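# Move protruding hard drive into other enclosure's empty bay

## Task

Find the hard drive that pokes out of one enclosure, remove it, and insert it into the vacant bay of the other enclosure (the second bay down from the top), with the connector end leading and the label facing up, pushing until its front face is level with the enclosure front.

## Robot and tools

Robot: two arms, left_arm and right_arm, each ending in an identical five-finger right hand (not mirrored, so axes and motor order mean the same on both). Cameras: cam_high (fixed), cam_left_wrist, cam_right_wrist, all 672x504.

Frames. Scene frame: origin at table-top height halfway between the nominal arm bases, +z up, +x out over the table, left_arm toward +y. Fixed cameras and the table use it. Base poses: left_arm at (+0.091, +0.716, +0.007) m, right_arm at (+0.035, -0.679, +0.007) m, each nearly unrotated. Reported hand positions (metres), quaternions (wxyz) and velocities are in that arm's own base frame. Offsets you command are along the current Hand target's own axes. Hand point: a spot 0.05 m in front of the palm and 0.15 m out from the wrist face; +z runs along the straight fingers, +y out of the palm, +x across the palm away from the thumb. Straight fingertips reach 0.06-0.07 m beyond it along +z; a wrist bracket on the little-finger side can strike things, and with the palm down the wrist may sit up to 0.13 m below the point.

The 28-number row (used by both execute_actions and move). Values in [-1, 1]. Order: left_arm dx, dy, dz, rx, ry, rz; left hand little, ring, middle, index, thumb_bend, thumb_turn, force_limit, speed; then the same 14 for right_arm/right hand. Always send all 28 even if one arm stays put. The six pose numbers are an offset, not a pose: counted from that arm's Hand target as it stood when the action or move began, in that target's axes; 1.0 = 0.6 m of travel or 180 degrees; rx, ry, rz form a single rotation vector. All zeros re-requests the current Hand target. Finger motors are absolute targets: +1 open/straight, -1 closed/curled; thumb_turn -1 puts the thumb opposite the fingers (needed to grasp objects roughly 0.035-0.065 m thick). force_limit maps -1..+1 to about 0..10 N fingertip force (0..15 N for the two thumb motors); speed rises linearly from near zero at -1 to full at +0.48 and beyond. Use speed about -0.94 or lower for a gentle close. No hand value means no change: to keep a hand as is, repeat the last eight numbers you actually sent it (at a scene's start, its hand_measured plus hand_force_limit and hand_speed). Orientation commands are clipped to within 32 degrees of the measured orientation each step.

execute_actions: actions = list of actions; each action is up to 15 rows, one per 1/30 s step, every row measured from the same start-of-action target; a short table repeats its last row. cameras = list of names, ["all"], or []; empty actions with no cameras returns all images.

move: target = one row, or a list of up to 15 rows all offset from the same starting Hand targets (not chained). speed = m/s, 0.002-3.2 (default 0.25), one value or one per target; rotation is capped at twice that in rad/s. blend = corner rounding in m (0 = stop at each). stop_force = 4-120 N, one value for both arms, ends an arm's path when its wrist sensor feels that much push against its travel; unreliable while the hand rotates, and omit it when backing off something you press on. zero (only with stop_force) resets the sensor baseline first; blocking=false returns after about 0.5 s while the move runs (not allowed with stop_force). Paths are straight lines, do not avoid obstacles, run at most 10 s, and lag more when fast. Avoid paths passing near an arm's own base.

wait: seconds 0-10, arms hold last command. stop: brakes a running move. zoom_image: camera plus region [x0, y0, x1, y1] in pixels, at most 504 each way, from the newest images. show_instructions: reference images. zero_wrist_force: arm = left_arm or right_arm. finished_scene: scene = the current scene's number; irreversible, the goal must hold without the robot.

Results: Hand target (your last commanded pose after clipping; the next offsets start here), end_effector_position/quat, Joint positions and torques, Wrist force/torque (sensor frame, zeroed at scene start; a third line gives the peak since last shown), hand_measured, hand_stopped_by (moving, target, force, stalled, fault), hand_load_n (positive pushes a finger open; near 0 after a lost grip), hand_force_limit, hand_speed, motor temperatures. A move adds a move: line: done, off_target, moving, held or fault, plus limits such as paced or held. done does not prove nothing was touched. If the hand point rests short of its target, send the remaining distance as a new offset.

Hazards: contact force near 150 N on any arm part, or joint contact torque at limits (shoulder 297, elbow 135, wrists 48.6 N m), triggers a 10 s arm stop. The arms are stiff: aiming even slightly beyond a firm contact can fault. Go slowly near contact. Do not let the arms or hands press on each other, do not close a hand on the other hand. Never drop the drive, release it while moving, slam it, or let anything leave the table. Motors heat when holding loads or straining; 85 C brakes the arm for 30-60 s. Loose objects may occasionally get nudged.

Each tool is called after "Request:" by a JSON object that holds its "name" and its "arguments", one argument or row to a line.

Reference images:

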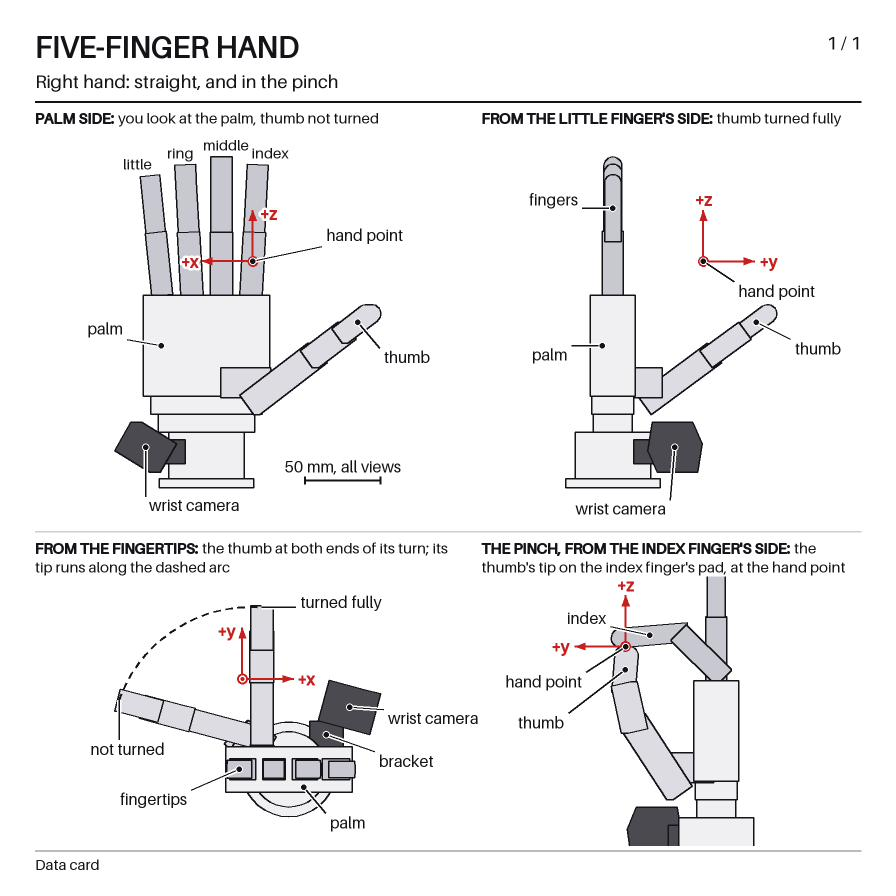

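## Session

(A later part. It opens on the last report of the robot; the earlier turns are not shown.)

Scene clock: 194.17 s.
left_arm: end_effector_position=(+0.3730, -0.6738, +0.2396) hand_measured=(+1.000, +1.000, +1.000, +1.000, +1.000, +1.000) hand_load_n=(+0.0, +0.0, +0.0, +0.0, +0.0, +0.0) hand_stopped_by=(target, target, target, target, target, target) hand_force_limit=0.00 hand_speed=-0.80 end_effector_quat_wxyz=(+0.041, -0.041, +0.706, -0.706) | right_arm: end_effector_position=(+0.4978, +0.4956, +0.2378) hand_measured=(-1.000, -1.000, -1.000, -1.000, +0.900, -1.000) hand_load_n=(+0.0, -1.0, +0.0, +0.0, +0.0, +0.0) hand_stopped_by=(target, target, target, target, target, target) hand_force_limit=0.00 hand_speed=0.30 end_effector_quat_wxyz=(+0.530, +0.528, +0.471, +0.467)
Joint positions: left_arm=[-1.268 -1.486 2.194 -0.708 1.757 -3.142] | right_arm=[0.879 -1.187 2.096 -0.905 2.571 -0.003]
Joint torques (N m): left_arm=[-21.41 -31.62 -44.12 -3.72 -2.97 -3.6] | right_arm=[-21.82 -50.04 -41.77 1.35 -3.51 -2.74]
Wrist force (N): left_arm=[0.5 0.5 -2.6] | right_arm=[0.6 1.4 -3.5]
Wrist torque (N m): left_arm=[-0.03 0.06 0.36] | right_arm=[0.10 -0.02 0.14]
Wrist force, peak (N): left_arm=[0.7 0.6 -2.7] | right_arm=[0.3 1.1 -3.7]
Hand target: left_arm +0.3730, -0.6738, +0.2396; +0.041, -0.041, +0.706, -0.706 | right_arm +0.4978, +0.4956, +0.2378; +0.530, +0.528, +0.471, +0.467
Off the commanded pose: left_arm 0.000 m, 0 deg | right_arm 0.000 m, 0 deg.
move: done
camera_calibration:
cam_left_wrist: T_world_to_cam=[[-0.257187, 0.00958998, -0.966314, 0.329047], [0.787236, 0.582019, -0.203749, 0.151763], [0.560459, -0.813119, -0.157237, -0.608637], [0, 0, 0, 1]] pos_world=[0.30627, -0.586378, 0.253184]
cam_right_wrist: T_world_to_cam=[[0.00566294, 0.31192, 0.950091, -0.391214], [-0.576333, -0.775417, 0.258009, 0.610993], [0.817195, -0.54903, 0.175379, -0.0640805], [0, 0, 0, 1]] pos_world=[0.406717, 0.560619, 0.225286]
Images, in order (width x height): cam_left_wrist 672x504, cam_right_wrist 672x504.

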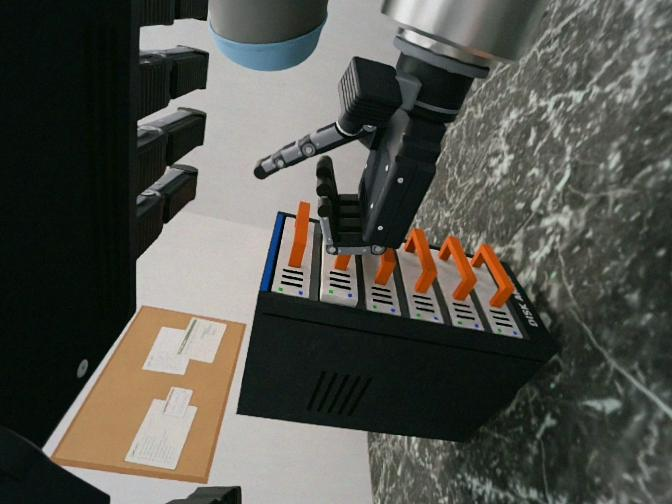

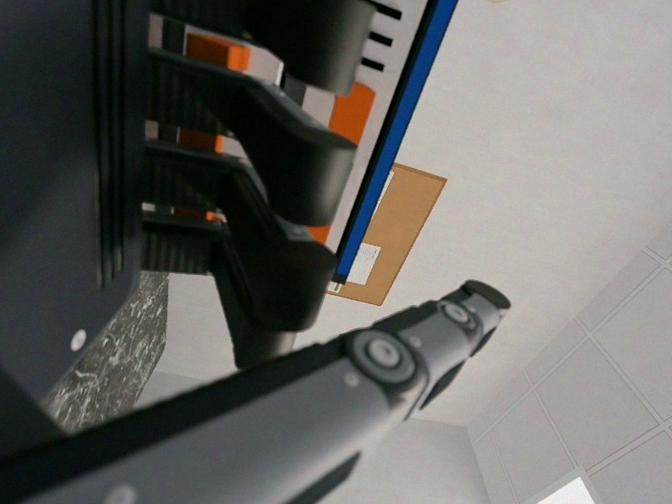

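Request:
{"name": "move", "arguments": {
  "target": [0,0,0,0,0,0,1,1,1,1,1,1,0,-0.8,0,0,0.0117,0,0,0,-1,-1,-1,-1,0.9,-1,0,0.3],
  "speed": 0.015,
  "stop_force": 10,
  "cameras": ["cam_left_wrist"]
}}

Request:
{"name": "zoom_image", "arguments": {
  "camera": "cam_left_wrist",
  "region": [260, 210, 400, 320]
}}

Scene clock: 196.43 s.
left_arm: end_effector_position=(+0.3730, -0.6738, +0.2396) hand_measured=(+1.000, +1.000, +1.000, +1.000, +1.000, +1.000) hand_load_n=(+0.0, +0.0, -0.5, +0.0, +0.0, +0.0) hand_stopped_by=(target, target, target, target, target, target) hand_force_limit=0.00 hand_speed=-0.80 end_effector_quat_wxyz=(+0.041, -0.041, +0.706, -0.706) | right_arm: end_effector_position=(+0.5010, +0.4952, +0.2378) hand_measured=(-1.000, -1.000, -1.000, -1.000, +0.900, -1.000) hand_load_n=(+0.0, -3.0, +0.0, +0.0, +0.0, +0.0) hand_stopped_by=(target, target, target, target, target, target) hand_force_limit=0.00 hand_speed=0.30 end_effector_quat_wxyz=(+0.530, +0.528, +0.471, +0.467)
Joint positions: left_arm=[-1.268 -1.486 2.194 -0.708 1.757 -3.142] | right_arm=[0.874 -1.186 2.094 -0.905 2.566 -0.003]
Joint torques (N m): left_arm=[-18.36 -34.47 -43.91 -3.51 -3.15 -2.99] | right_arm=[11.99 -69.59 -17.45 -2.55 4.43 -2.2]
Wrist force (N): left_arm=[0.6 0.4 -2.5] | right_arm=[-0.8 3.7 -8.7]
Wrist torque (N m): left_arm=[-0.06 0.05 0.36] | right_arm=[0.30 0.16 0.19]
Wrist force, peak (N): left_arm=[0.4 0.8 -2.8] | right_arm=[-1.2 4.1 -25.6]
Hand target: left_arm +0.3730, -0.6738, +0.2396; +0.041, -0.041, +0.706, -0.706 | right_arm +0.5010, +0.4952, +0.2378; +0.530, +0.528, +0.471, +0.467 (not the last commanded pose)
Off the commanded pose: left_arm 0.000 m, 0 deg | right_arm 0.004 m, 0 deg.
move: contact (right_arm)
camera_calibration:
cam_left_wrist: T_world_to_cam=[[-0.257187, 0.00958998, -0.966314, 0.329047], [0.787236, 0.582019, -0.203749, 0.151763], [0.560459, -0.813119, -0.157237, -0.608637], [0, 0, 0, 1]] pos_world=[0.30627, -0.586378, 0.253184]
Images, in order (width x height): cam_left_wrist 672x504.

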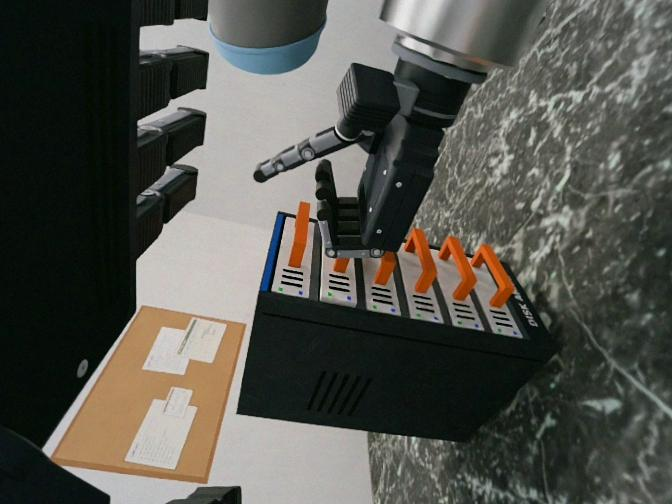

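Scaled by 3.600.

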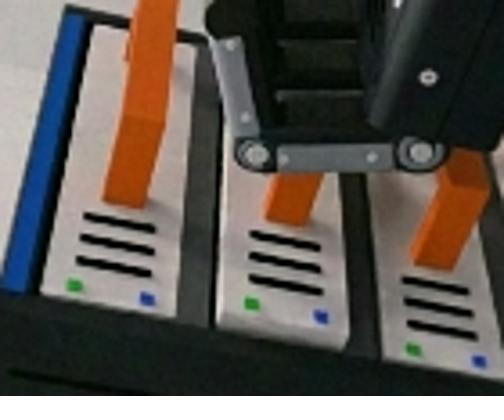

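Request:
{"name": "move", "arguments": {
  "target": [0,0,0,0,0,0,1,1,1,1,1,1,0,-0.8,0,0,-0.1,0,0,0,-1,-1,-1,-1,0.9,-1,0,0.3],
  "speed": 0.1,
  "cameras": ["cam_left_wrist","cam_right_wrist"]
}}

Request:
{"name": "zoom_image", "arguments": {
  "camera": "cam_left_wrist",
  "region": [260, 190, 400, 330]
}}

Request:
{"name": "zoom_image", "arguments": {
  "camera": "cam_left_wrist",
  "region": [300, 250, 370, 320]
}}

Scene clock: 198.60 s.
left_arm: end_effector_position=(+0.3730, -0.6738, +0.2396) hand_measured=(+1.000, +1.000, +1.000, +1.000, +1.000, +1.000) hand_load_n=(+0.0, +0.0, +0.0, +0.0, +0.0, +0.0) hand_stopped_by=(target, target, target, target, target, target) hand_force_limit=0.00 hand_speed=-0.80 end_effector_quat_wxyz=(+0.041, -0.041, +0.706, -0.706) | right_arm: end_effector_position=(+0.4417, +0.5024, +0.2379) hand_measured=(-1.000, -1.000, -1.000, -1.000, +0.900, -1.000) hand_load_n=(+0.0, +0.0, +0.0, +0.5, +0.0, +0.0) hand_stopped_by=(target, target, target, target, target, target) hand_force_limit=0.00 hand_speed=0.30 end_effector_quat_wxyz=(+0.530, +0.528, +0.471, +0.467)
Joint positions: left_arm=[-1.268 -1.486 2.194 -0.708 1.757 -3.142] | right_arm=[0.964 -1.203 2.122 -0.915 2.656 -0.003]
Joint torques (N m): left_arm=[-16.86 -34.69 -45.35 -3.36 -2.94 -3.38] | right_arm=[17.46 -73.13 -15.02 -2.56 4.51 3.53]
Wrist force (N): left_arm=[0.3 0.3 -2.5] | right_arm=[0.6 -0.2 -0.3]
Wrist torque (N m): left_arm=[-0.06 0.09 0.34] | right_arm=[-0.01 -0.13 -0.15]
Wrist force, peak (N): left_arm=[0.5 0.6 -2.8] | right_arm=[-1.4 4.0 -8.6]
Hand target: left_arm +0.3730, -0.6738, +0.2396; +0.041, -0.041, +0.706, -0.706 | right_arm +0.4414, +0.5024, +0.2379; +0.530, +0.528, +0.471, +0.467
Off the commanded pose: left_arm 0.000 m, 0 deg | right_arm 0.000 m, 0 deg.
move: done
camera_calibration:
cam_left_wrist: T_world_to_cam=[[-0.257187, 0.00958998, -0.966314, 0.329047], [0.787236, 0.582019, -0.203749, 0.151763], [0.560459, -0.813119, -0.157237, -0.608637], [0, 0, 0, 1]] pos_world=[0.30627, -0.586378, 0.253184]
cam_right_wrist: T_world_to_cam=[[0.00579552, 0.311942, 0.950084, -0.39317], [-0.576311, -0.775402, 0.258104, 0.583869], [0.81721, -0.54904, 0.175282, -0.0144981], [0, 0, 0, 1]] pos_world=[0.350617, 0.567419, 0.225386]
Images, in order (width x height): cam_left_wrist 672x504, cam_right_wrist 672x504.

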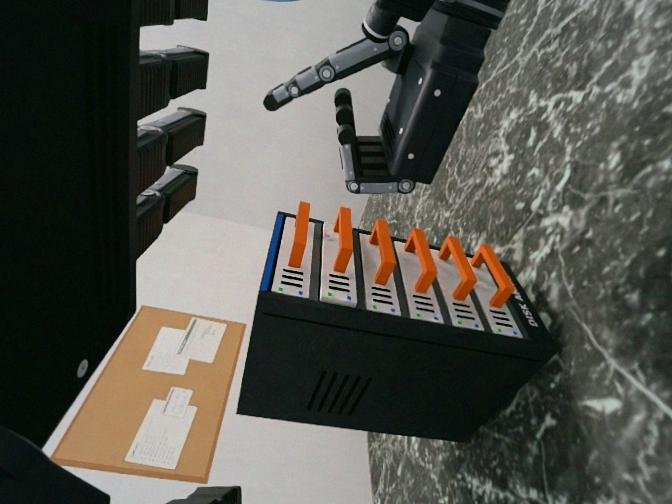

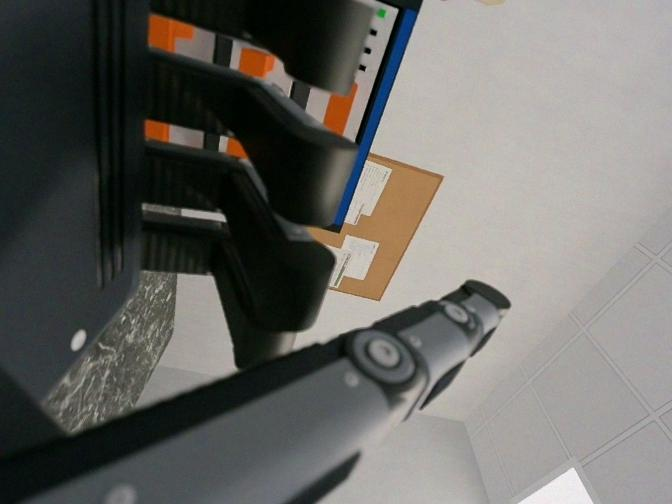

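Scaled by 3.600.

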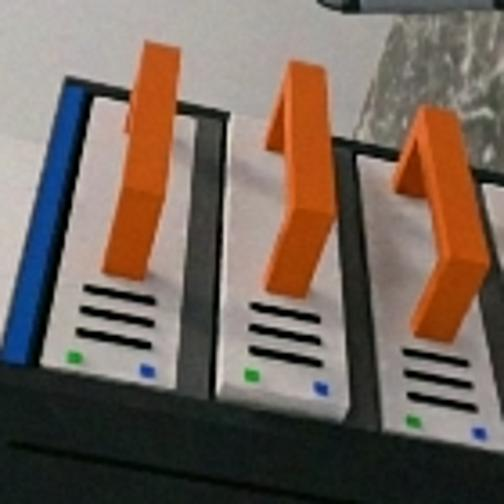

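Scaled by 7.200.

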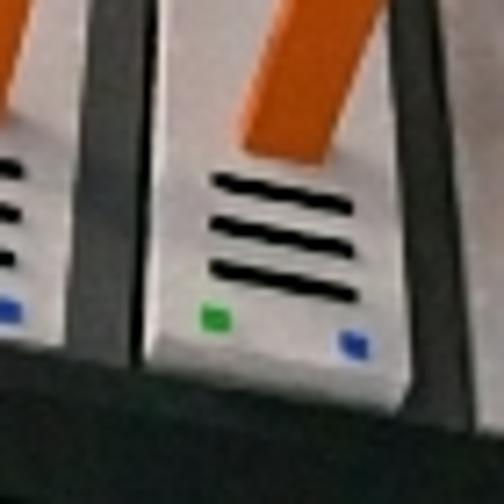

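Request:
{"name": "move", "arguments": {
  "target": [0,0,0,0,0,0,1,1,1,1,1,1,0,-0.8,0,-0.0333,-0.13,0,0,0,1,1,1,1,0.9,-1,0,0.3],
  "speed": 0.15,
  "cameras": ["cam_right_wrist"]
}}

Request:
{"name": "zoom_image", "arguments": {
  "camera": "cam_right_wrist",
  "region": [200, 0, 440, 240]
}}

Scene clock: 201.43 s.
left_arm: end_effector_position=(+0.3730, -0.6738, +0.2396) hand_measured=(+1.000, +1.000, +1.000, +1.000, +1.000, +1.000) hand_load_n=(+0.0, -0.5, +0.0, +0.0, +0.0, -0.5) hand_stopped_by=(target, target, target, target, target, target) hand_force_limit=0.00 hand_speed=-0.80 end_effector_quat_wxyz=(+0.041, -0.041, +0.706, -0.706) | right_arm: end_effector_position=(+0.3642, +0.5117, +0.2181) hand_measured=(+1.000, +1.000, +1.000, +1.000, +0.900, -1.000) hand_load_n=(+0.0, -0.5, +0.0, +0.0, +0.0, +0.0) hand_stopped_by=(target, target, target, target, target, target) hand_force_limit=0.00 hand_speed=0.30 end_effector_quat_wxyz=(+0.530, +0.528, +0.471, +0.467)
Joint positions: left_arm=[-1.268 -1.486 2.194 -0.708 1.757 -3.142] | right_arm=[1.091 -1.183 2.148 -0.959 2.783 -0.001]
Joint torques (N m): left_arm=[-20.83 -32.14 -43.63 -3.68 -2.71 -3.1] | right_arm=[16.13 -49.1 -13.37 -2.52 4.96 -2.82]
Wrist force (N): left_arm=[0.4 0.4 -2.8] | right_arm=[0.4 -0.5 0.2]
Wrist torque (N m): left_arm=[-0.03 0.08 0.35] | right_arm=[-0.06 -0.12 0.04]
Wrist force, peak (N): left_arm=[0.6 0.7 -2.8] | right_arm=[0.4 -0.6 -1.0]
Hand target: left_arm +0.3730, -0.6738, +0.2396; +0.041, -0.041, +0.706, -0.706 | right_arm +0.3640, +0.5117, +0.2181; +0.530, +0.528, +0.471, +0.467
Off the commanded pose: left_arm 0.000 m, 0 deg | right_arm 0.000 m, 0 deg.
move: done
camera_calibration:
cam_right_wrist: T_world_to_cam=[[0.00579552, 0.311942, 0.950084, -0.376779], [-0.576311, -0.775402, 0.258104, 0.551449], [0.81721, -0.54904, 0.175282, 0.0573574], [0, 0, 0, 1]] pos_world=[0.273117, 0.576619, 0.205586]
Images, in order (width x height): cam_right_wrist 672x504.

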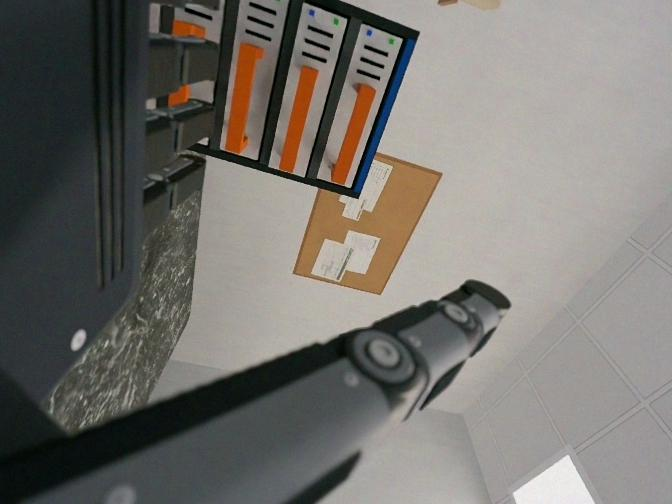

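Scaled by 2.100.

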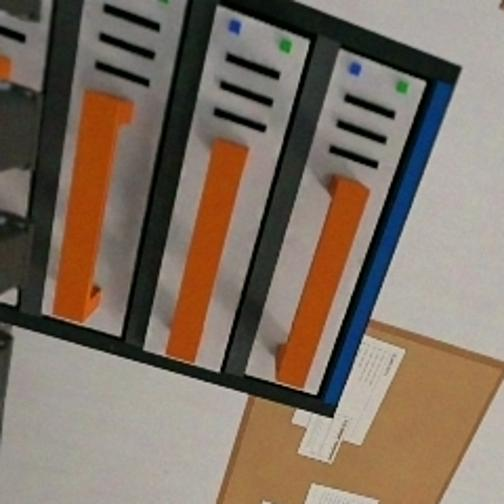

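Request:
{"name": "zoom_image", "arguments": {
  "camera": "cam_right_wrist",
  "region": [240, 0, 400, 100]
}}

Request:
{"name": "zoom_image", "arguments": {
  "camera": "cam_right_wrist",
  "region": [240, 100, 400, 200]
}}

Request:
{"name": "zoom_image", "arguments": {
  "camera": "cam_right_wrist",
  "region": [255, 140, 335, 190]
}}

Scaled by 3.150.

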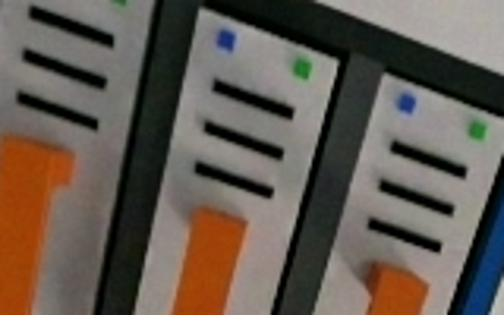

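Scaled by 3.150.

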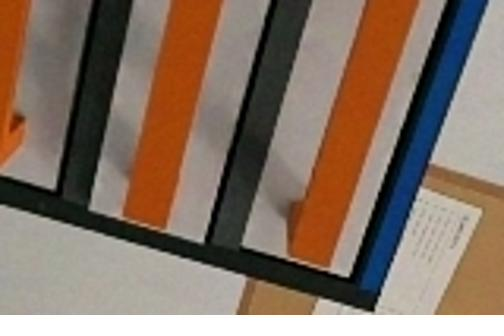

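Scaled by 6.300.

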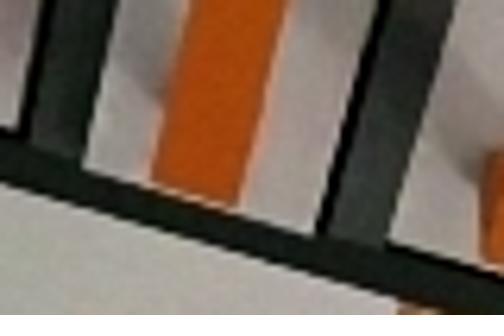

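Request:
{"name": "execute_actions", "arguments": {
  "actions": [
    [[0,0,0,0,0,0,1,1,1,1,1,1,0,-0.8,0,0,0,0,0,0,-1,-1,-1,-1,0.9,-1,0,0.3]],
    [[0,0,0,0,0,0,1,1,1,1,1,1,0,-0.8,0,0,0,0,0,0,-1,-1,-1,-1,0.9,-1,0,0.3]]
  ]
}}

Request:
{"name": "move", "arguments": {
  "target": [0,0,0,0,0,0,1,1,1,1,1,1,0,-0.8,0.0495,0.0328,0.205,0,0,0,-1,-1,-1,-1,0.9,-1,0,0.3],
  "speed": 0.15,
  "cameras": ["cam_left_wrist","cam_right_wrist"]
}}

Request:
{"name": "zoom_image", "arguments": {
  "camera": "cam_left_wrist",
  "region": [260, 150, 440, 330]
}}

Scene clock: 204.67 s.
left_arm: end_effector_position=(+0.3730, -0.6738, +0.2396) hand_measured=(+1.000, +1.000, +1.000, +1.000, +1.000, +1.000) hand_load_n=(+0.0, +0.0, +0.0, +0.0, +0.0, +0.0) hand_stopped_by=(target, target, target, target, target, target) hand_force_limit=0.00 hand_speed=-0.80 end_effector_quat_wxyz=(+0.041, -0.041, +0.706, -0.706) | right_arm: end_effector_position=(+0.3639, +0.5117, +0.2181) hand_measured=(-1.000, -1.000, -1.000, -1.000, +0.900, -1.000) hand_load_n=(+0.0, +0.0, +0.0, +0.0, +0.0, +0.0) hand_stopped_by=(target, target, target, target, target, target) hand_force_limit=0.00 hand_speed=0.30 end_effector_quat_wxyz=(+0.530, +0.528, +0.471, +0.467)
Joint positions: left_arm=[-1.268 -1.486 2.194 -0.708 1.757 -3.142] | right_arm=[1.091 -1.183 2.148 -0.959 2.783 -0.001]
Joint torques (N m): left_arm=[-20.06 -31.64 -44.24 -3.49 -2.98 -2.98] | right_arm=[16.17 -54.4 -18.35 -0.71 3.55 -2.96]
Wrist force (N): left_arm=[0.3 0.6 -2.3] | right_arm=[0.5 -0.6 -0.2]
Wrist torque (N m): left_arm=[-0.03 0.09 0.35] | right_arm=[-0.07 -0.14 0.04]
Wrist force, peak (N): left_arm=[0.7 0.4 -2.7] | right_arm=[0.7 -0.7 -0.2]
Hand target: left_arm +0.3730, -0.6738, +0.2396; +0.041, -0.041, +0.706, -0.706 | right_arm +0.3640, +0.5117, +0.2181; +0.530, +0.528, +0.471, +0.467
Off the commanded pose: left_arm 0.000 m, 0 deg | right_arm 0.000 m, 0 deg.

Scene clock: 206.10 s.
left_arm: end_effector_position=(+0.3730, -0.6738, +0.2396) hand_measured=(+1.000, +1.000, +1.000, +1.000, +1.000, +1.000) hand_load_n=(+0.0, +0.0, -0.5, +0.5, +0.0, -0.5) hand_stopped_by=(target, target, target, target, target, target) hand_force_limit=0.00 hand_speed=-0.80 end_effector_quat_wxyz=(+0.041, -0.041, +0.706, -0.706) | right_arm: end_effector_position=(+0.4894, +0.5264, +0.2373) hand_measured=(-1.000, -1.000, -1.000, -1.000, +0.900, -1.000) hand_load_n=(+0.0, +0.0, +0.0, +0.0, +0.0, +0.0) hand_stopped_by=(target, target, target, target, target, target) hand_force_limit=0.00 hand_speed=0.30 end_effector_quat_wxyz=(+0.530, +0.528, +0.471, +0.467) end_effector_velocity=(+0.002, +0.002, +0.000) end_effector_angular_velocity=(-0.001, +0.001, +0.002)
Joint positions: left_arm=[-1.268 -1.486 2.194 -0.708 1.757 -3.142] | right_arm=[0.922 -1.155 2.045 -0.885 2.614 -0.003]
Joint velocities: left_arm=[within noise] | right_arm=[-0.001 0.003 -0.005 0.004 -0.003 0.001]
Joint torques (N m): left_arm=[-18.83 -34.71 -44.08 -3.11 -2.87 -3.07] | right_arm=[-18.26 -55.14 -41.9 1.29 -3.4 3.43]
Wrist force (N): left_arm=[0.4 0.5 -2.5] | right_arm=[0.4 -0.5 0.1]
Wrist torque (N m): left_arm=[-0.04 0.08 0.35] | right_arm=[-0.07 -0.12 -0.17]
Wrist force, peak (N): left_arm=[0.7 0.7 -2.7] | right_arm=[0.3 -0.7 -1.2]
Hand target: left_arm +0.3730, -0.6738, +0.2396; +0.041, -0.041, +0.706, -0.706 | right_arm +0.4897, +0.5265, +0.2373; +0.530, +0.528, +0.471, +0.467
Off the commanded pose: left_arm 0.000 m, 0 deg | right_arm 0.000 m, 0 deg.
move: done
camera_calibration:
cam_left_wrist: T_world_to_cam=[[-0.257187, 0.00958998, -0.966314, 0.329047], [0.787236, 0.582019, -0.203749, 0.151763], [0.560459, -0.813119, -0.157237, -0.608637], [0, 0, 0, 1]] pos_world=[0.30627, -0.586378, 0.253184]
cam_right_wrist: T_world_to_cam=[[0.00573521, 0.312017, 0.950059, -0.400378], [-0.576332, -0.775378, 0.258128, 0.630113], [0.817196, -0.54903, 0.175379, -0.0402188], [0, 0, 0, 1]] pos_world=[0.398317, 0.591419, 0.224786]
Images, in order (width x height): cam_left_wrist 672x504, cam_right_wrist 672x504.

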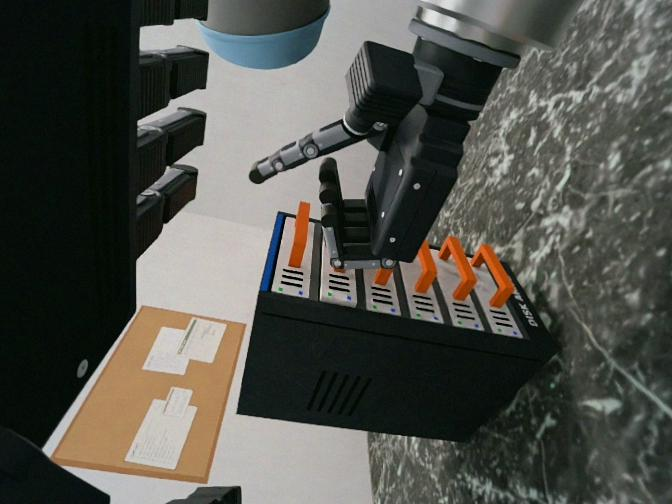

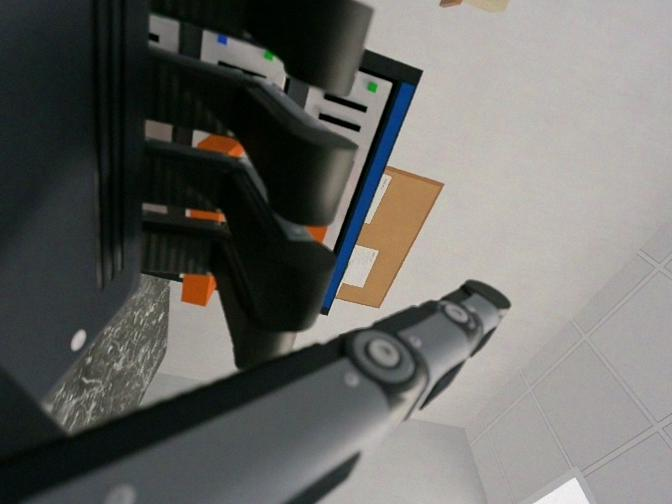

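Scaled by 2.800.

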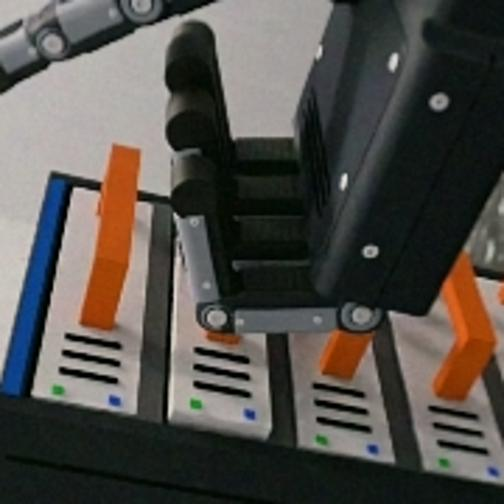

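Request:
{"name": "move", "arguments": {
  "target": [0,0,0,0,0,0,1,1,1,1,1,1,0,-0.8,0,0,0.04,0,0,0,-1,-1,-1,-1,0.9,-1,0,0.3],
  "speed": 0.012,
  "stop_force": 18,
  "cameras": ["cam_left_wrist"]
}}

Request:
{"name": "zoom_image", "arguments": {
  "camera": "cam_left_wrist",
  "region": [260, 190, 400, 330]
}}

Scene clock: 209.10 s.
left_arm: end_effector_position=(+0.3730, -0.6738, +0.2396) hand_measured=(+1.000, +1.000, +1.000, +1.000, +1.000, +1.000) hand_load_n=(-0.5, +0.0, +0.0, +0.0, +0.0, +0.0) hand_stopped_by=(target, target, target, target, target, target) hand_force_limit=0.00 hand_speed=-0.80 end_effector_quat_wxyz=(+0.041, -0.041, +0.706, -0.706) | right_arm: end_effector_position=(+0.5045, +0.5247, +0.2372) hand_measured=(-1.000, -1.000, -1.000, -1.000, +0.900, -1.000) hand_load_n=(+0.0, -0.5, -2.5, -0.5, +0.0, +0.0) hand_stopped_by=(target, target, target, target, target, target) hand_force_limit=0.00 hand_speed=0.30 end_effector_quat_wxyz=(+0.530, +0.528, +0.471, +0.467)
Joint positions: left_arm=[-1.268 -1.486 2.194 -0.708 1.757 -3.142] | right_arm=[0.901 -1.15 2.037 -0.882 2.593 -0.003]
Joint torques (N m): left_arm=[-18.58 -33.04 -43.31 -3.43 -2.93 -3.18] | right_arm=[12.42 -75.68 -17.84 -2.92 4.22 -1.13]
Wrist force (N): left_arm=[0.5 0.4 -2.4] | right_arm=[-0.3 2.0 -8.5]
Wrist torque (N m): left_arm=[-0.04 0.06 0.35] | right_arm=[0.26 0.02 -0.15]
Wrist force, peak (N): left_arm=[0.6 0.6 -2.7] | right_arm=[0.2 1.3 -26.6]
Hand target: left_arm +0.3730, -0.6738, +0.2396; +0.041, -0.041, +0.706, -0.706 | right_arm +0.5045, +0.5247, +0.2372; +0.530, +0.528, +0.471, +0.467 (not the last commanded pose)
Off the commanded pose: left_arm 0.000 m, 0 deg | right_arm 0.009 m, 0 deg.
move: contact (right_arm)
camera_calibration:
cam_left_wrist: T_world_to_cam=[[-0.257187, 0.00958998, -0.966314, 0.329047], [0.787236, 0.582019, -0.203749, 0.151763], [0.560459, -0.813119, -0.157237, -0.608637], [0, 0, 0, 1]] pos_world=[0.30627, -0.586378, 0.253184]
Images, in order (width x height): cam_left_wrist 672x504.

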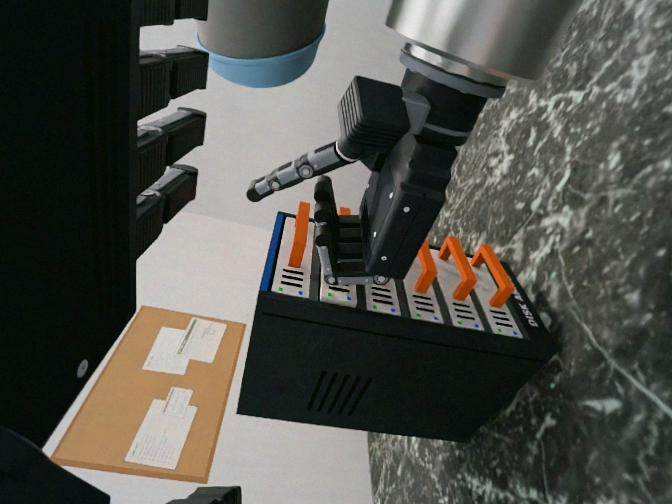

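Scaled by 3.600.

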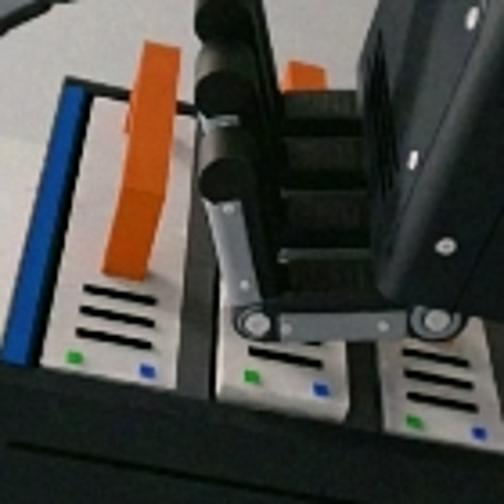

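Request:
{"name": "move", "arguments": {
  "target": [0,0,0,0,0,0,1,1,1,1,1,1,0,-0.8,0.02,-0.08,-0.3167,0,0,0,-1,-1,-1,-1,0.9,-1,0,0.3],
  "speed": 0.25
}}

Request:
{"name": "execute_actions", "arguments": {
  "actions": [
    [[0,0,0,0,0,0,1,1,1,1,1,1,0,-0.8,0,0,0,0,0,0,1,1,1,1,0.9,1,0,0.48]],
    [[0,0,0,0,0,0,1,1,1,1,1,1,0,-0.8,0,0,0,0,0,0,1,1,1,1,0.9,1,0,0.48]]
  ],
  "cameras": ["cam_right_wrist","cam_left_wrist"]
}}

Request:
{"name": "zoom_image", "arguments": {
  "camera": "cam_right_wrist",
  "region": [230, 40, 430, 240]
}}

Scene clock: 213.13 s.
left_arm: end_effector_position=(+0.3730, -0.6738, +0.2396) hand_measured=(+1.000, +1.000, +1.000, +1.000, +1.000, +1.000) hand_load_n=(+0.0, -0.5, +0.0, +0.0, +0.0, -0.5) hand_stopped_by=(target, target, target, target, target, target) hand_force_limit=0.00 hand_speed=-0.80 end_effector_quat_wxyz=(+0.041, -0.041, +0.706, -0.706) | right_arm: end_effector_position=(+0.3174, +0.5591, +0.1896) hand_measured=(-1.000, -1.000, -1.000, -1.000, +0.900, -1.000) hand_load_n=(-0.5, +0.0, +0.0, +0.0, +0.0, +0.0) hand_stopped_by=(target, target, target, target, target, target) hand_force_limit=0.00 hand_speed=0.30 end_effector_quat_wxyz=(+0.530, +0.528, +0.471, +0.467)
Joint positions: left_arm=[-1.268 -1.486 2.194 -0.708 1.757 -3.142] | right_arm=[1.199 -1.092 2.073 -0.972 2.89 0.002]
Joint torques (N m): left_arm=[-16.68 -32.02 -43.34 -3.47 -2.89 -3.07] | right_arm=[15.76 -56.55 -38.69 -2.14 4.81 -2.66]
Wrist force (N): left_arm=[0.7 0.6 -2.5] | right_arm=[0.4 -0.4 0.0]
Wrist torque (N m): left_arm=[-0.02 0.04 0.37] | right_arm=[-0.05 -0.12 0.06]
Wrist force, peak (N): left_arm=[0.2 0.7 -2.9] | right_arm=[0.0 2.1 -8.8]
Hand target: left_arm +0.3730, -0.6738, +0.2396; +0.041, -0.041, +0.706, -0.706 | right_arm +0.3172, +0.5592, +0.1896; +0.530, +0.528, +0.471, +0.467
Off the commanded pose: left_arm 0.000 m, 0 deg | right_arm 0.000 m, 0 deg.
move: done

Scene clock: 214.33 s.
left_arm: end_effector_position=(+0.3730, -0.6738, +0.2396) hand_measured=(+1.000, +1.000, +1.000, +1.000, +1.000, +1.000) hand_load_n=(+0.0, +0.0, +0.0, +0.0, +0.0, -0.5) hand_stopped_by=(target, target, target, target, target, target) hand_force_limit=0.00 hand_speed=-0.80 end_effector_quat_wxyz=(+0.041, -0.041, +0.706, -0.706) | right_arm: end_effector_position=(+0.3172, +0.5592, +0.1896) hand_measured=(+1.000, +1.000, +1.000, +1.000, +0.900, +1.000) hand_load_n=(+0.0, +0.0, +0.0, +0.0, +0.0, +0.0) hand_stopped_by=(target, target, target, target, target, target) hand_force_limit=0.00 hand_speed=0.48 end_effector_quat_wxyz=(+0.530, +0.528, +0.471, +0.467)
Joint positions: left_arm=[-1.268 -1.486 2.194 -0.708 1.757 -3.142] | right_arm=[1.199 -1.092 2.073 -0.972 2.891 0.002]
Joint torques (N m): left_arm=[-19.13 -33.66 -43.5 -3.43 -2.63 -2.81] | right_arm=[16.8 -60.27 -37.35 -1.91 4.24 -3.03]
Wrist force (N): left_arm=[0.7 0.5 -2.5] | right_arm=[0.5 -0.7 -0.3]
Wrist torque (N m): left_arm=[-0.02 0.03 0.37] | right_arm=[-0.05 -0.11 0.06]
Wrist force, peak (N): left_arm=[0.8 0.6 -2.7] | right_arm=[1.0 -0.9 0.2]
Hand target: left_arm +0.3730, -0.6738, +0.2396; +0.041, -0.041, +0.706, -0.706 | right_arm +0.3172, +0.5592, +0.1896; +0.530, +0.528, +0.471, +0.467
Off the commanded pose: left_arm 0.000 m, 0 deg | right_arm 0.000 m, 0 deg.
camera_calibration:
cam_left_wrist: T_world_to_cam=[[-0.257187, 0.00958998, -0.966314, 0.329047], [0.787236, 0.582019, -0.203749, 0.151763], [0.560459, -0.813119, -0.157237, -0.608637], [0, 0, 0, 1]] pos_world=[0.30627, -0.586378, 0.253184]
cam_right_wrist: T_world_to_cam=[[0.00581285, 0.311965, 0.950076, -0.364294], [-0.576311, -0.775393, 0.258132, 0.568617], [0.81721, -0.549039, 0.175282, 0.126896], [0, 0, 0, 1]] pos_world=[0.226117, 0.624219, 0.177086]
Images, in order (width x height): cam_left_wrist 672x504, cam_right_wrist 672x504.

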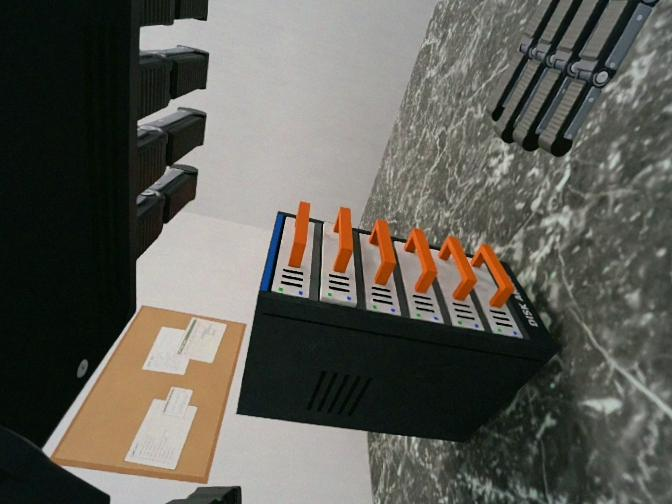

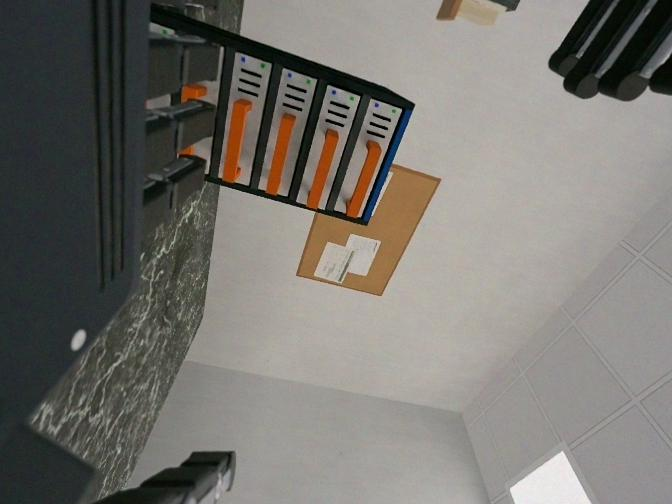

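Scaled by 2.520.

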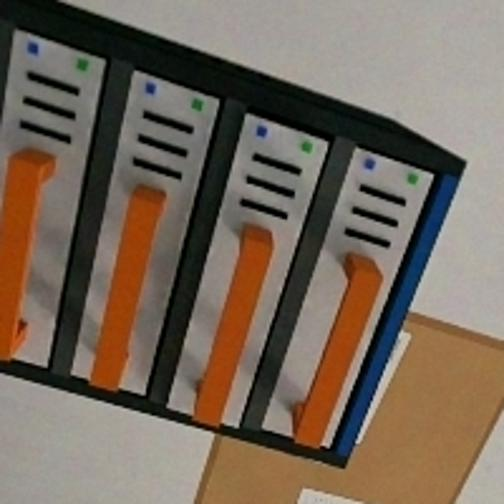

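Request:
{"name": "zoom_image", "arguments": {
  "camera": "cam_right_wrist",
  "region": [270, 50, 420, 140]
}}

Request:
{"name": "zoom_image", "arguments": {
  "camera": "cam_right_wrist",
  "region": [250, 150, 380, 230]
}}

Request:
{"name": "zoom_image", "arguments": {
  "camera": "cam_left_wrist",
  "region": [270, 200, 410, 320]
}}

Scaled by 3.360.

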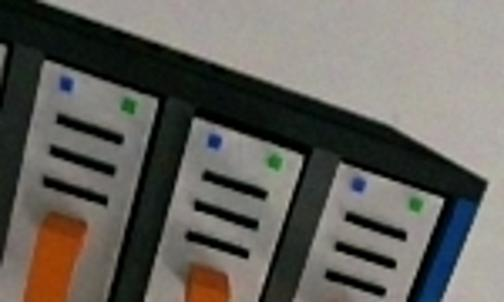

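Scaled by 3.877.

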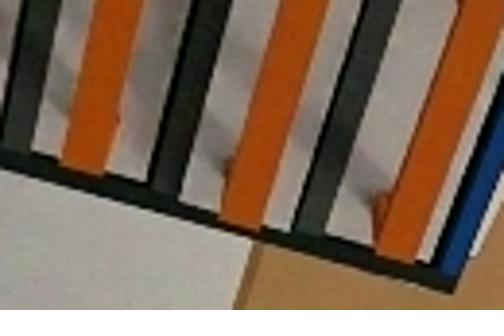

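Scaled by 3.600.

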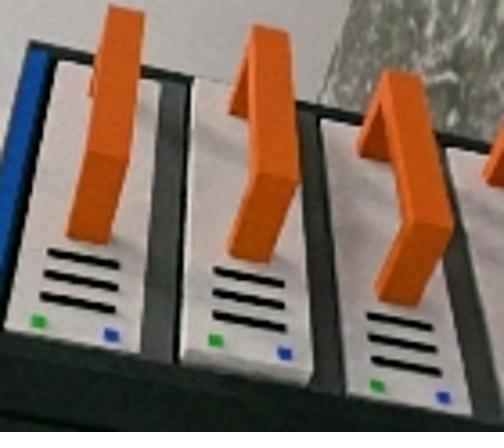

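Request:
{"name": "move", "arguments": {
  "target": [
    [0,0,0,0,0,0,1,1,1,1,1,1,0,-0.8,-0.2435,0.094,0.2012,0,0,0,-1,-1,-1,-1,0.9,1,0,0.48],
    [0,0,0,0,0,0,1,1,1,1,1,1,0,-0.8,-0.2397,0.094,0.3457,0,0,0,-1,-1,-1,-1,0.9,1,0,0.48]
  ],
  "speed": [0.25, 0.1],
  "cameras": ["cam_left_wrist","cam_right_wrist"]
}}

Request:
{"name": "zoom_image", "arguments": {
  "camera": "cam_left_wrist",
  "region": [250, 130, 430, 330]
}}

Request:
{"name": "zoom_image", "arguments": {
  "camera": "cam_right_wrist",
  "region": [100, 0, 440, 300]
}}

Scene clock: 222.67 s.
left_arm: end_effector_position=(+0.3730, -0.6738, +0.2396) hand_measured=(+1.000, +1.000, +1.000, +1.000, +1.000, +1.000) hand_load_n=(+0.0, +0.0, -0.5, +0.0, +0.0, +0.0) hand_stopped_by=(target, target, target, target, target, target) hand_force_limit=0.00 hand_speed=-0.80 end_effector_quat_wxyz=(+0.041, -0.041, +0.706, -0.706) | right_arm: end_effector_position=(+0.5057, +0.3918, +0.2465) hand_measured=(-1.000, -1.000, -1.000, -1.000, +0.900, +1.000) hand_load_n=(-0.5, +0.0, +0.0, +0.0, +0.0, +0.0) hand_stopped_by=(target, target, target, target, target, target) hand_force_limit=0.00 hand_speed=0.48 end_effector_quat_wxyz=(+0.530, +0.528, +0.471, +0.467)
Joint positions: left_arm=[-1.268 -1.486 2.194 -0.708 1.757 -3.142] | right_arm=[0.733 -1.314 2.269 -0.952 2.425 -0.004]
Joint torques (N m): left_arm=[-21.16 -33.47 -44.06 -3.5 -2.9 -3] | right_arm=[-20.45 -39.94 -40.31 1.18 -3.19 -3.02]
Wrist force (N): left_arm=[0.4 0.4 -2.6] | right_arm=[0.7 -0.5 0.0]
Wrist torque (N m): left_arm=[-0.04 0.07 0.35] | right_arm=[-0.08 -0.17 0.08]
Wrist force, peak (N): left_arm=[0.5 0.5 -2.9] | right_arm=[1.8 -0.9 -0.4]
Hand target: left_arm +0.3730, -0.6738, +0.2396; +0.041, -0.041, +0.706, -0.706 | right_arm +0.5059, +0.3918, +0.2465; +0.530, +0.528, +0.471, +0.467
Off the commanded pose: left_arm 0.000 m, 0 deg | right_arm 0.000 m, 0 deg.
move: done
camera_calibration:
cam_left_wrist: T_world_to_cam=[[-0.257187, 0.00958998, -0.966314, 0.329047], [0.787236, 0.582019, -0.203749, 0.151763], [0.560459, -0.813119, -0.157237, -0.608637], [0, 0, 0, 1]] pos_world=[0.30627, -0.586378, 0.253184]
cam_right_wrist: T_world_to_cam=[[0.00581285, 0.311965, 0.950076, -0.367195], [-0.576311, -0.775393, 0.258132, 0.532686], [0.81721, -0.549039, 0.175282, -0.129086], [0, 0, 0, 1]] pos_world=[0.414617, 0.456719, 0.233986]
Images, in order (width x height): cam_left_wrist 672x504, cam_right_wrist 672x504.

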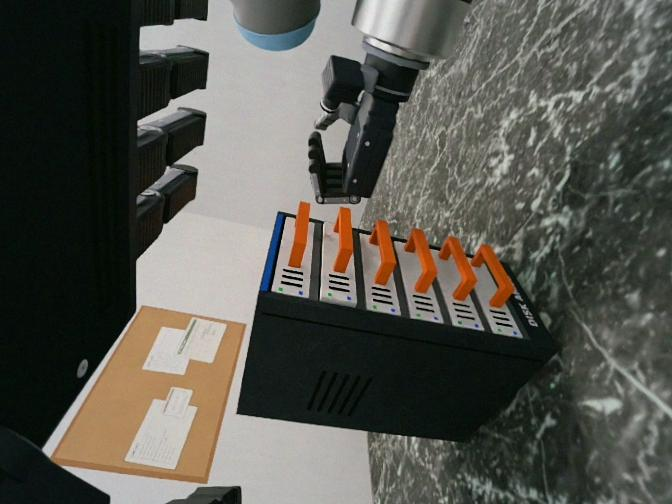

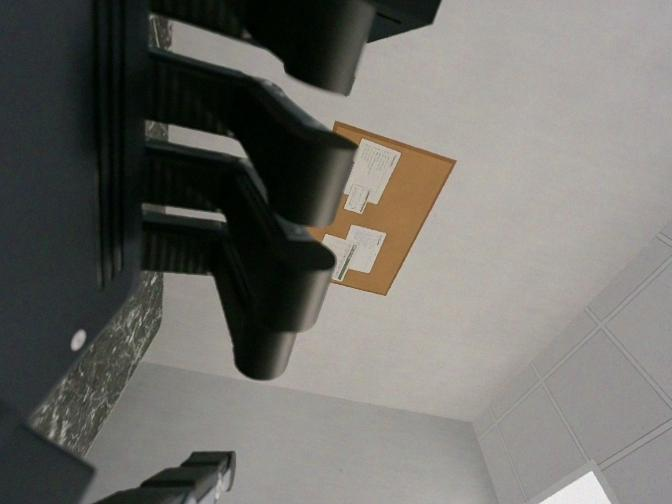

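Scaled by 2.520.

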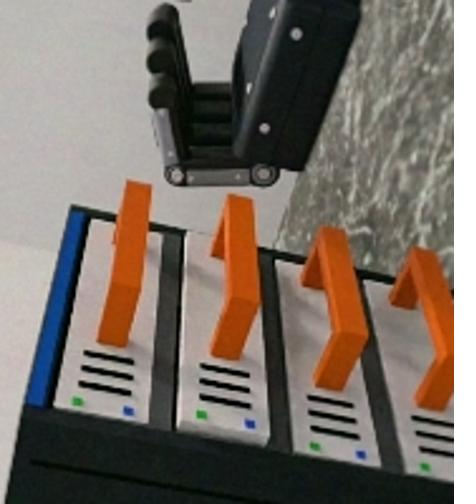

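Scaled by 1.482.

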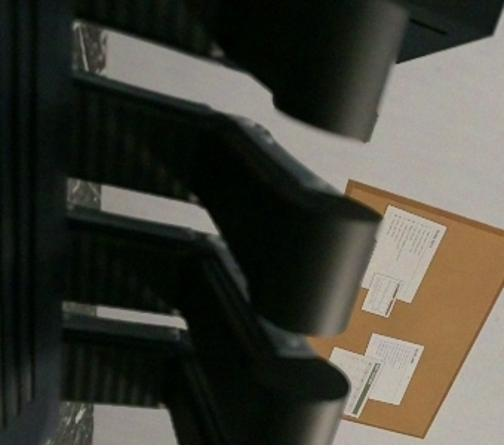

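Request:
{"name": "move", "arguments": {
  "target": [0,0,0,0,0,0,1,1,1,1,1,1,0,-0.8,0,0,0.01,0,0,0,-1,-1,-1,-1,0.9,1,0,0.48],
  "speed": 0.05
}}

Request:
{"name": "move", "arguments": {
  "target": [0,0,0,0,0,0,1,1,1,1,1,1,0,-0.8,0.05,0,0,0,0,0,-1,-1,-1,-1,0.9,1,0,0.48],
  "speed": 0.02,
  "stop_force": 4,
  "cameras": ["cam_left_wrist"]
}}

Request:
{"name": "zoom_image", "arguments": {
  "camera": "cam_left_wrist",
  "region": [270, 180, 410, 320]
}}

Scene clock: 224.27 s.
left_arm: end_effector_position=(+0.3730, -0.6738, +0.2396) hand_measured=(+1.000, +1.000, +1.000, +1.000, +1.000, +1.000) hand_load_n=(+0.0, +0.0, -0.5, +0.0, +0.0, +0.0) hand_stopped_by=(target, target, target, target, target, target) hand_force_limit=0.00 hand_speed=-0.80 end_effector_quat_wxyz=(+0.041, -0.041, +0.706, -0.706) | right_arm: end_effector_position=(+0.5116, +0.3911, +0.2465) hand_measured=(-1.000, -1.000, -1.000, -1.000, +0.900, +1.000) hand_load_n=(+0.0, +0.0, +0.0, +0.0, +0.0, +0.0) hand_stopped_by=(target, target, target, target, target, target) hand_force_limit=0.00 hand_speed=0.48 end_effector_quat_wxyz=(+0.530, +0.528, +0.471, +0.467)
Joint positions: left_arm=[-1.268 -1.486 2.194 -0.708 1.757 -3.142] | right_arm=[0.724 -1.311 2.265 -0.951 2.416 -0.004]
Joint torques (N m): left_arm=[-20.6 -32.1 -43.57 -3.84 -2.87 -2.88] | right_arm=[-21.08 -42.45 -41.38 1.07 -2.99 -2.69]
Wrist force (N): left_arm=[0.6 0.8 -2.6] | right_arm=[0.5 -0.6 -0.2]
Wrist torque (N m): left_arm=[0.02 0.05 0.37] | right_arm=[-0.07 -0.14 0.07]
Wrist force, peak (N): left_arm=[0.8 0.6 -2.8] | right_arm=[0.8 -1.0 0.0]
Hand target: left_arm +0.3730, -0.6738, +0.2396; +0.041, -0.041, +0.706, -0.706 | right_arm +0.5119, +0.3910, +0.2465; +0.530, +0.528, +0.471, +0.467
Off the commanded pose: left_arm 0.000 m, 0 deg | right_arm 0.000 m, 0 deg.
move: done

Scene clock: 226.57 s.
left_arm: end_effector_position=(+0.3730, -0.6738, +0.2396) hand_measured=(+1.000, +1.000, +1.000, +1.000, +1.000, +1.000) hand_load_n=(+0.0, +0.0, +0.0, +0.0, +0.0, +0.0) hand_stopped_by=(target, target, target, target, target, target) hand_force_limit=0.00 hand_speed=-0.80 end_effector_quat_wxyz=(+0.041, -0.041, +0.706, -0.706) | right_arm: end_effector_position=(+0.5142, +0.4103, +0.2463) hand_measured=(-1.000, -1.000, -1.000, -1.000, +0.900, +1.000) hand_load_n=(+0.0, +0.0, +0.0, +0.0, +0.0, +0.0) hand_stopped_by=(target, target, target, target, target, target) hand_force_limit=0.00 hand_speed=0.48 end_effector_quat_wxyz=(+0.530, +0.528, +0.471, +0.467)
Joint positions: left_arm=[-1.268 -1.486 2.194 -0.708 1.757 -3.142] | right_arm=[0.749 -1.287 2.23 -0.94 2.441 -0.004]
Joint torques (N m): left_arm=[-22.09 -34.09 -43.68 -3.84 -2.4 -2.47] | right_arm=[-18 -62.94 -16.45 -2.86 -2.98 -1.29]
Wrist force (N): left_arm=[0.6 0.4 -2.5] | right_arm=[-2.7 0.1 0.4]
Wrist torque (N m): left_arm=[-0.04 0.05 0.36] | right_arm=[-0.06 -0.13 -0.05]
Wrist force, peak (N): left_arm=[0.5 0.7 -2.8] | right_arm=[-27.1 6.1 -2.3]
Hand target: left_arm +0.3730, -0.6738, +0.2396; +0.041, -0.041, +0.706, -0.706 | right_arm +0.5142, +0.4103, +0.2463; +0.530, +0.528, +0.471, +0.467 (not the last commanded pose)
Off the commanded pose: left_arm 0.000 m, 0 deg | right_arm 0.011 m, 0 deg.
move: contact (right_arm)
camera_calibration:
cam_left_wrist: T_world_to_cam=[[-0.257187, 0.00958998, -0.966314, 0.329047], [0.787236, 0.582019, -0.203749, 0.151763], [0.560459, -0.813119, -0.157237, -0.608637], [0, 0, 0, 1]] pos_world=[0.30627, -0.586378, 0.253184]
Images, in order (width x height): cam_left_wrist 672x504.

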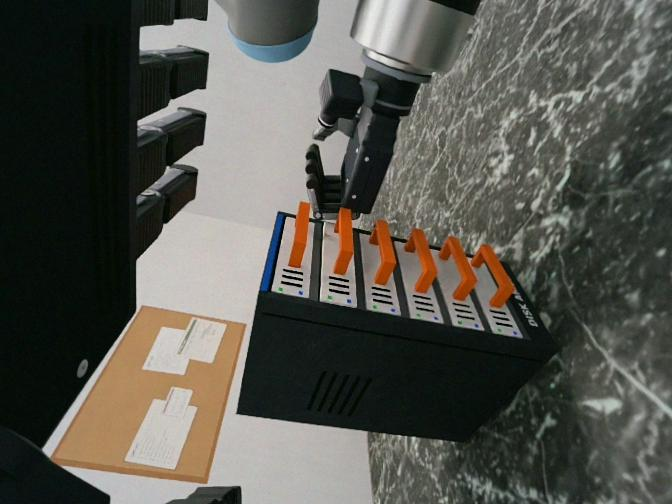

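Scaled by 3.600.

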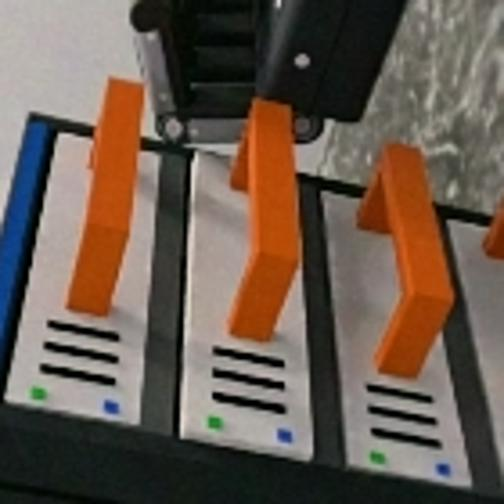

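Request:
{"name": "zoom_image", "arguments": {
  "camera": "cam_left_wrist",
  "region": [300, 250, 370, 320]
}}

Request:
{"name": "zoom_image", "arguments": {
  "camera": "cam_left_wrist",
  "region": [290, 190, 390, 260]
}}

Scaled by 7.200.

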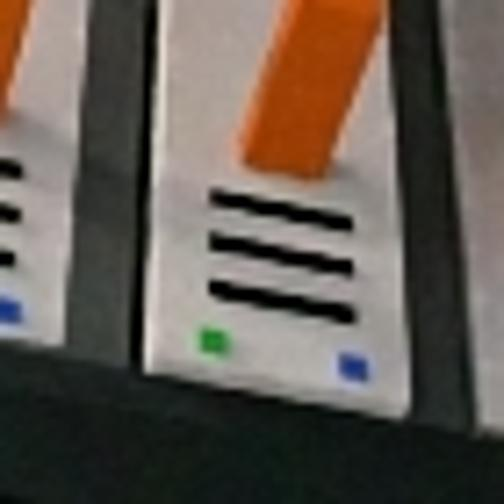

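Scaled by 5.040.

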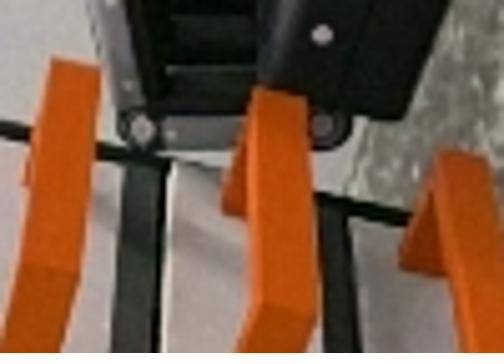

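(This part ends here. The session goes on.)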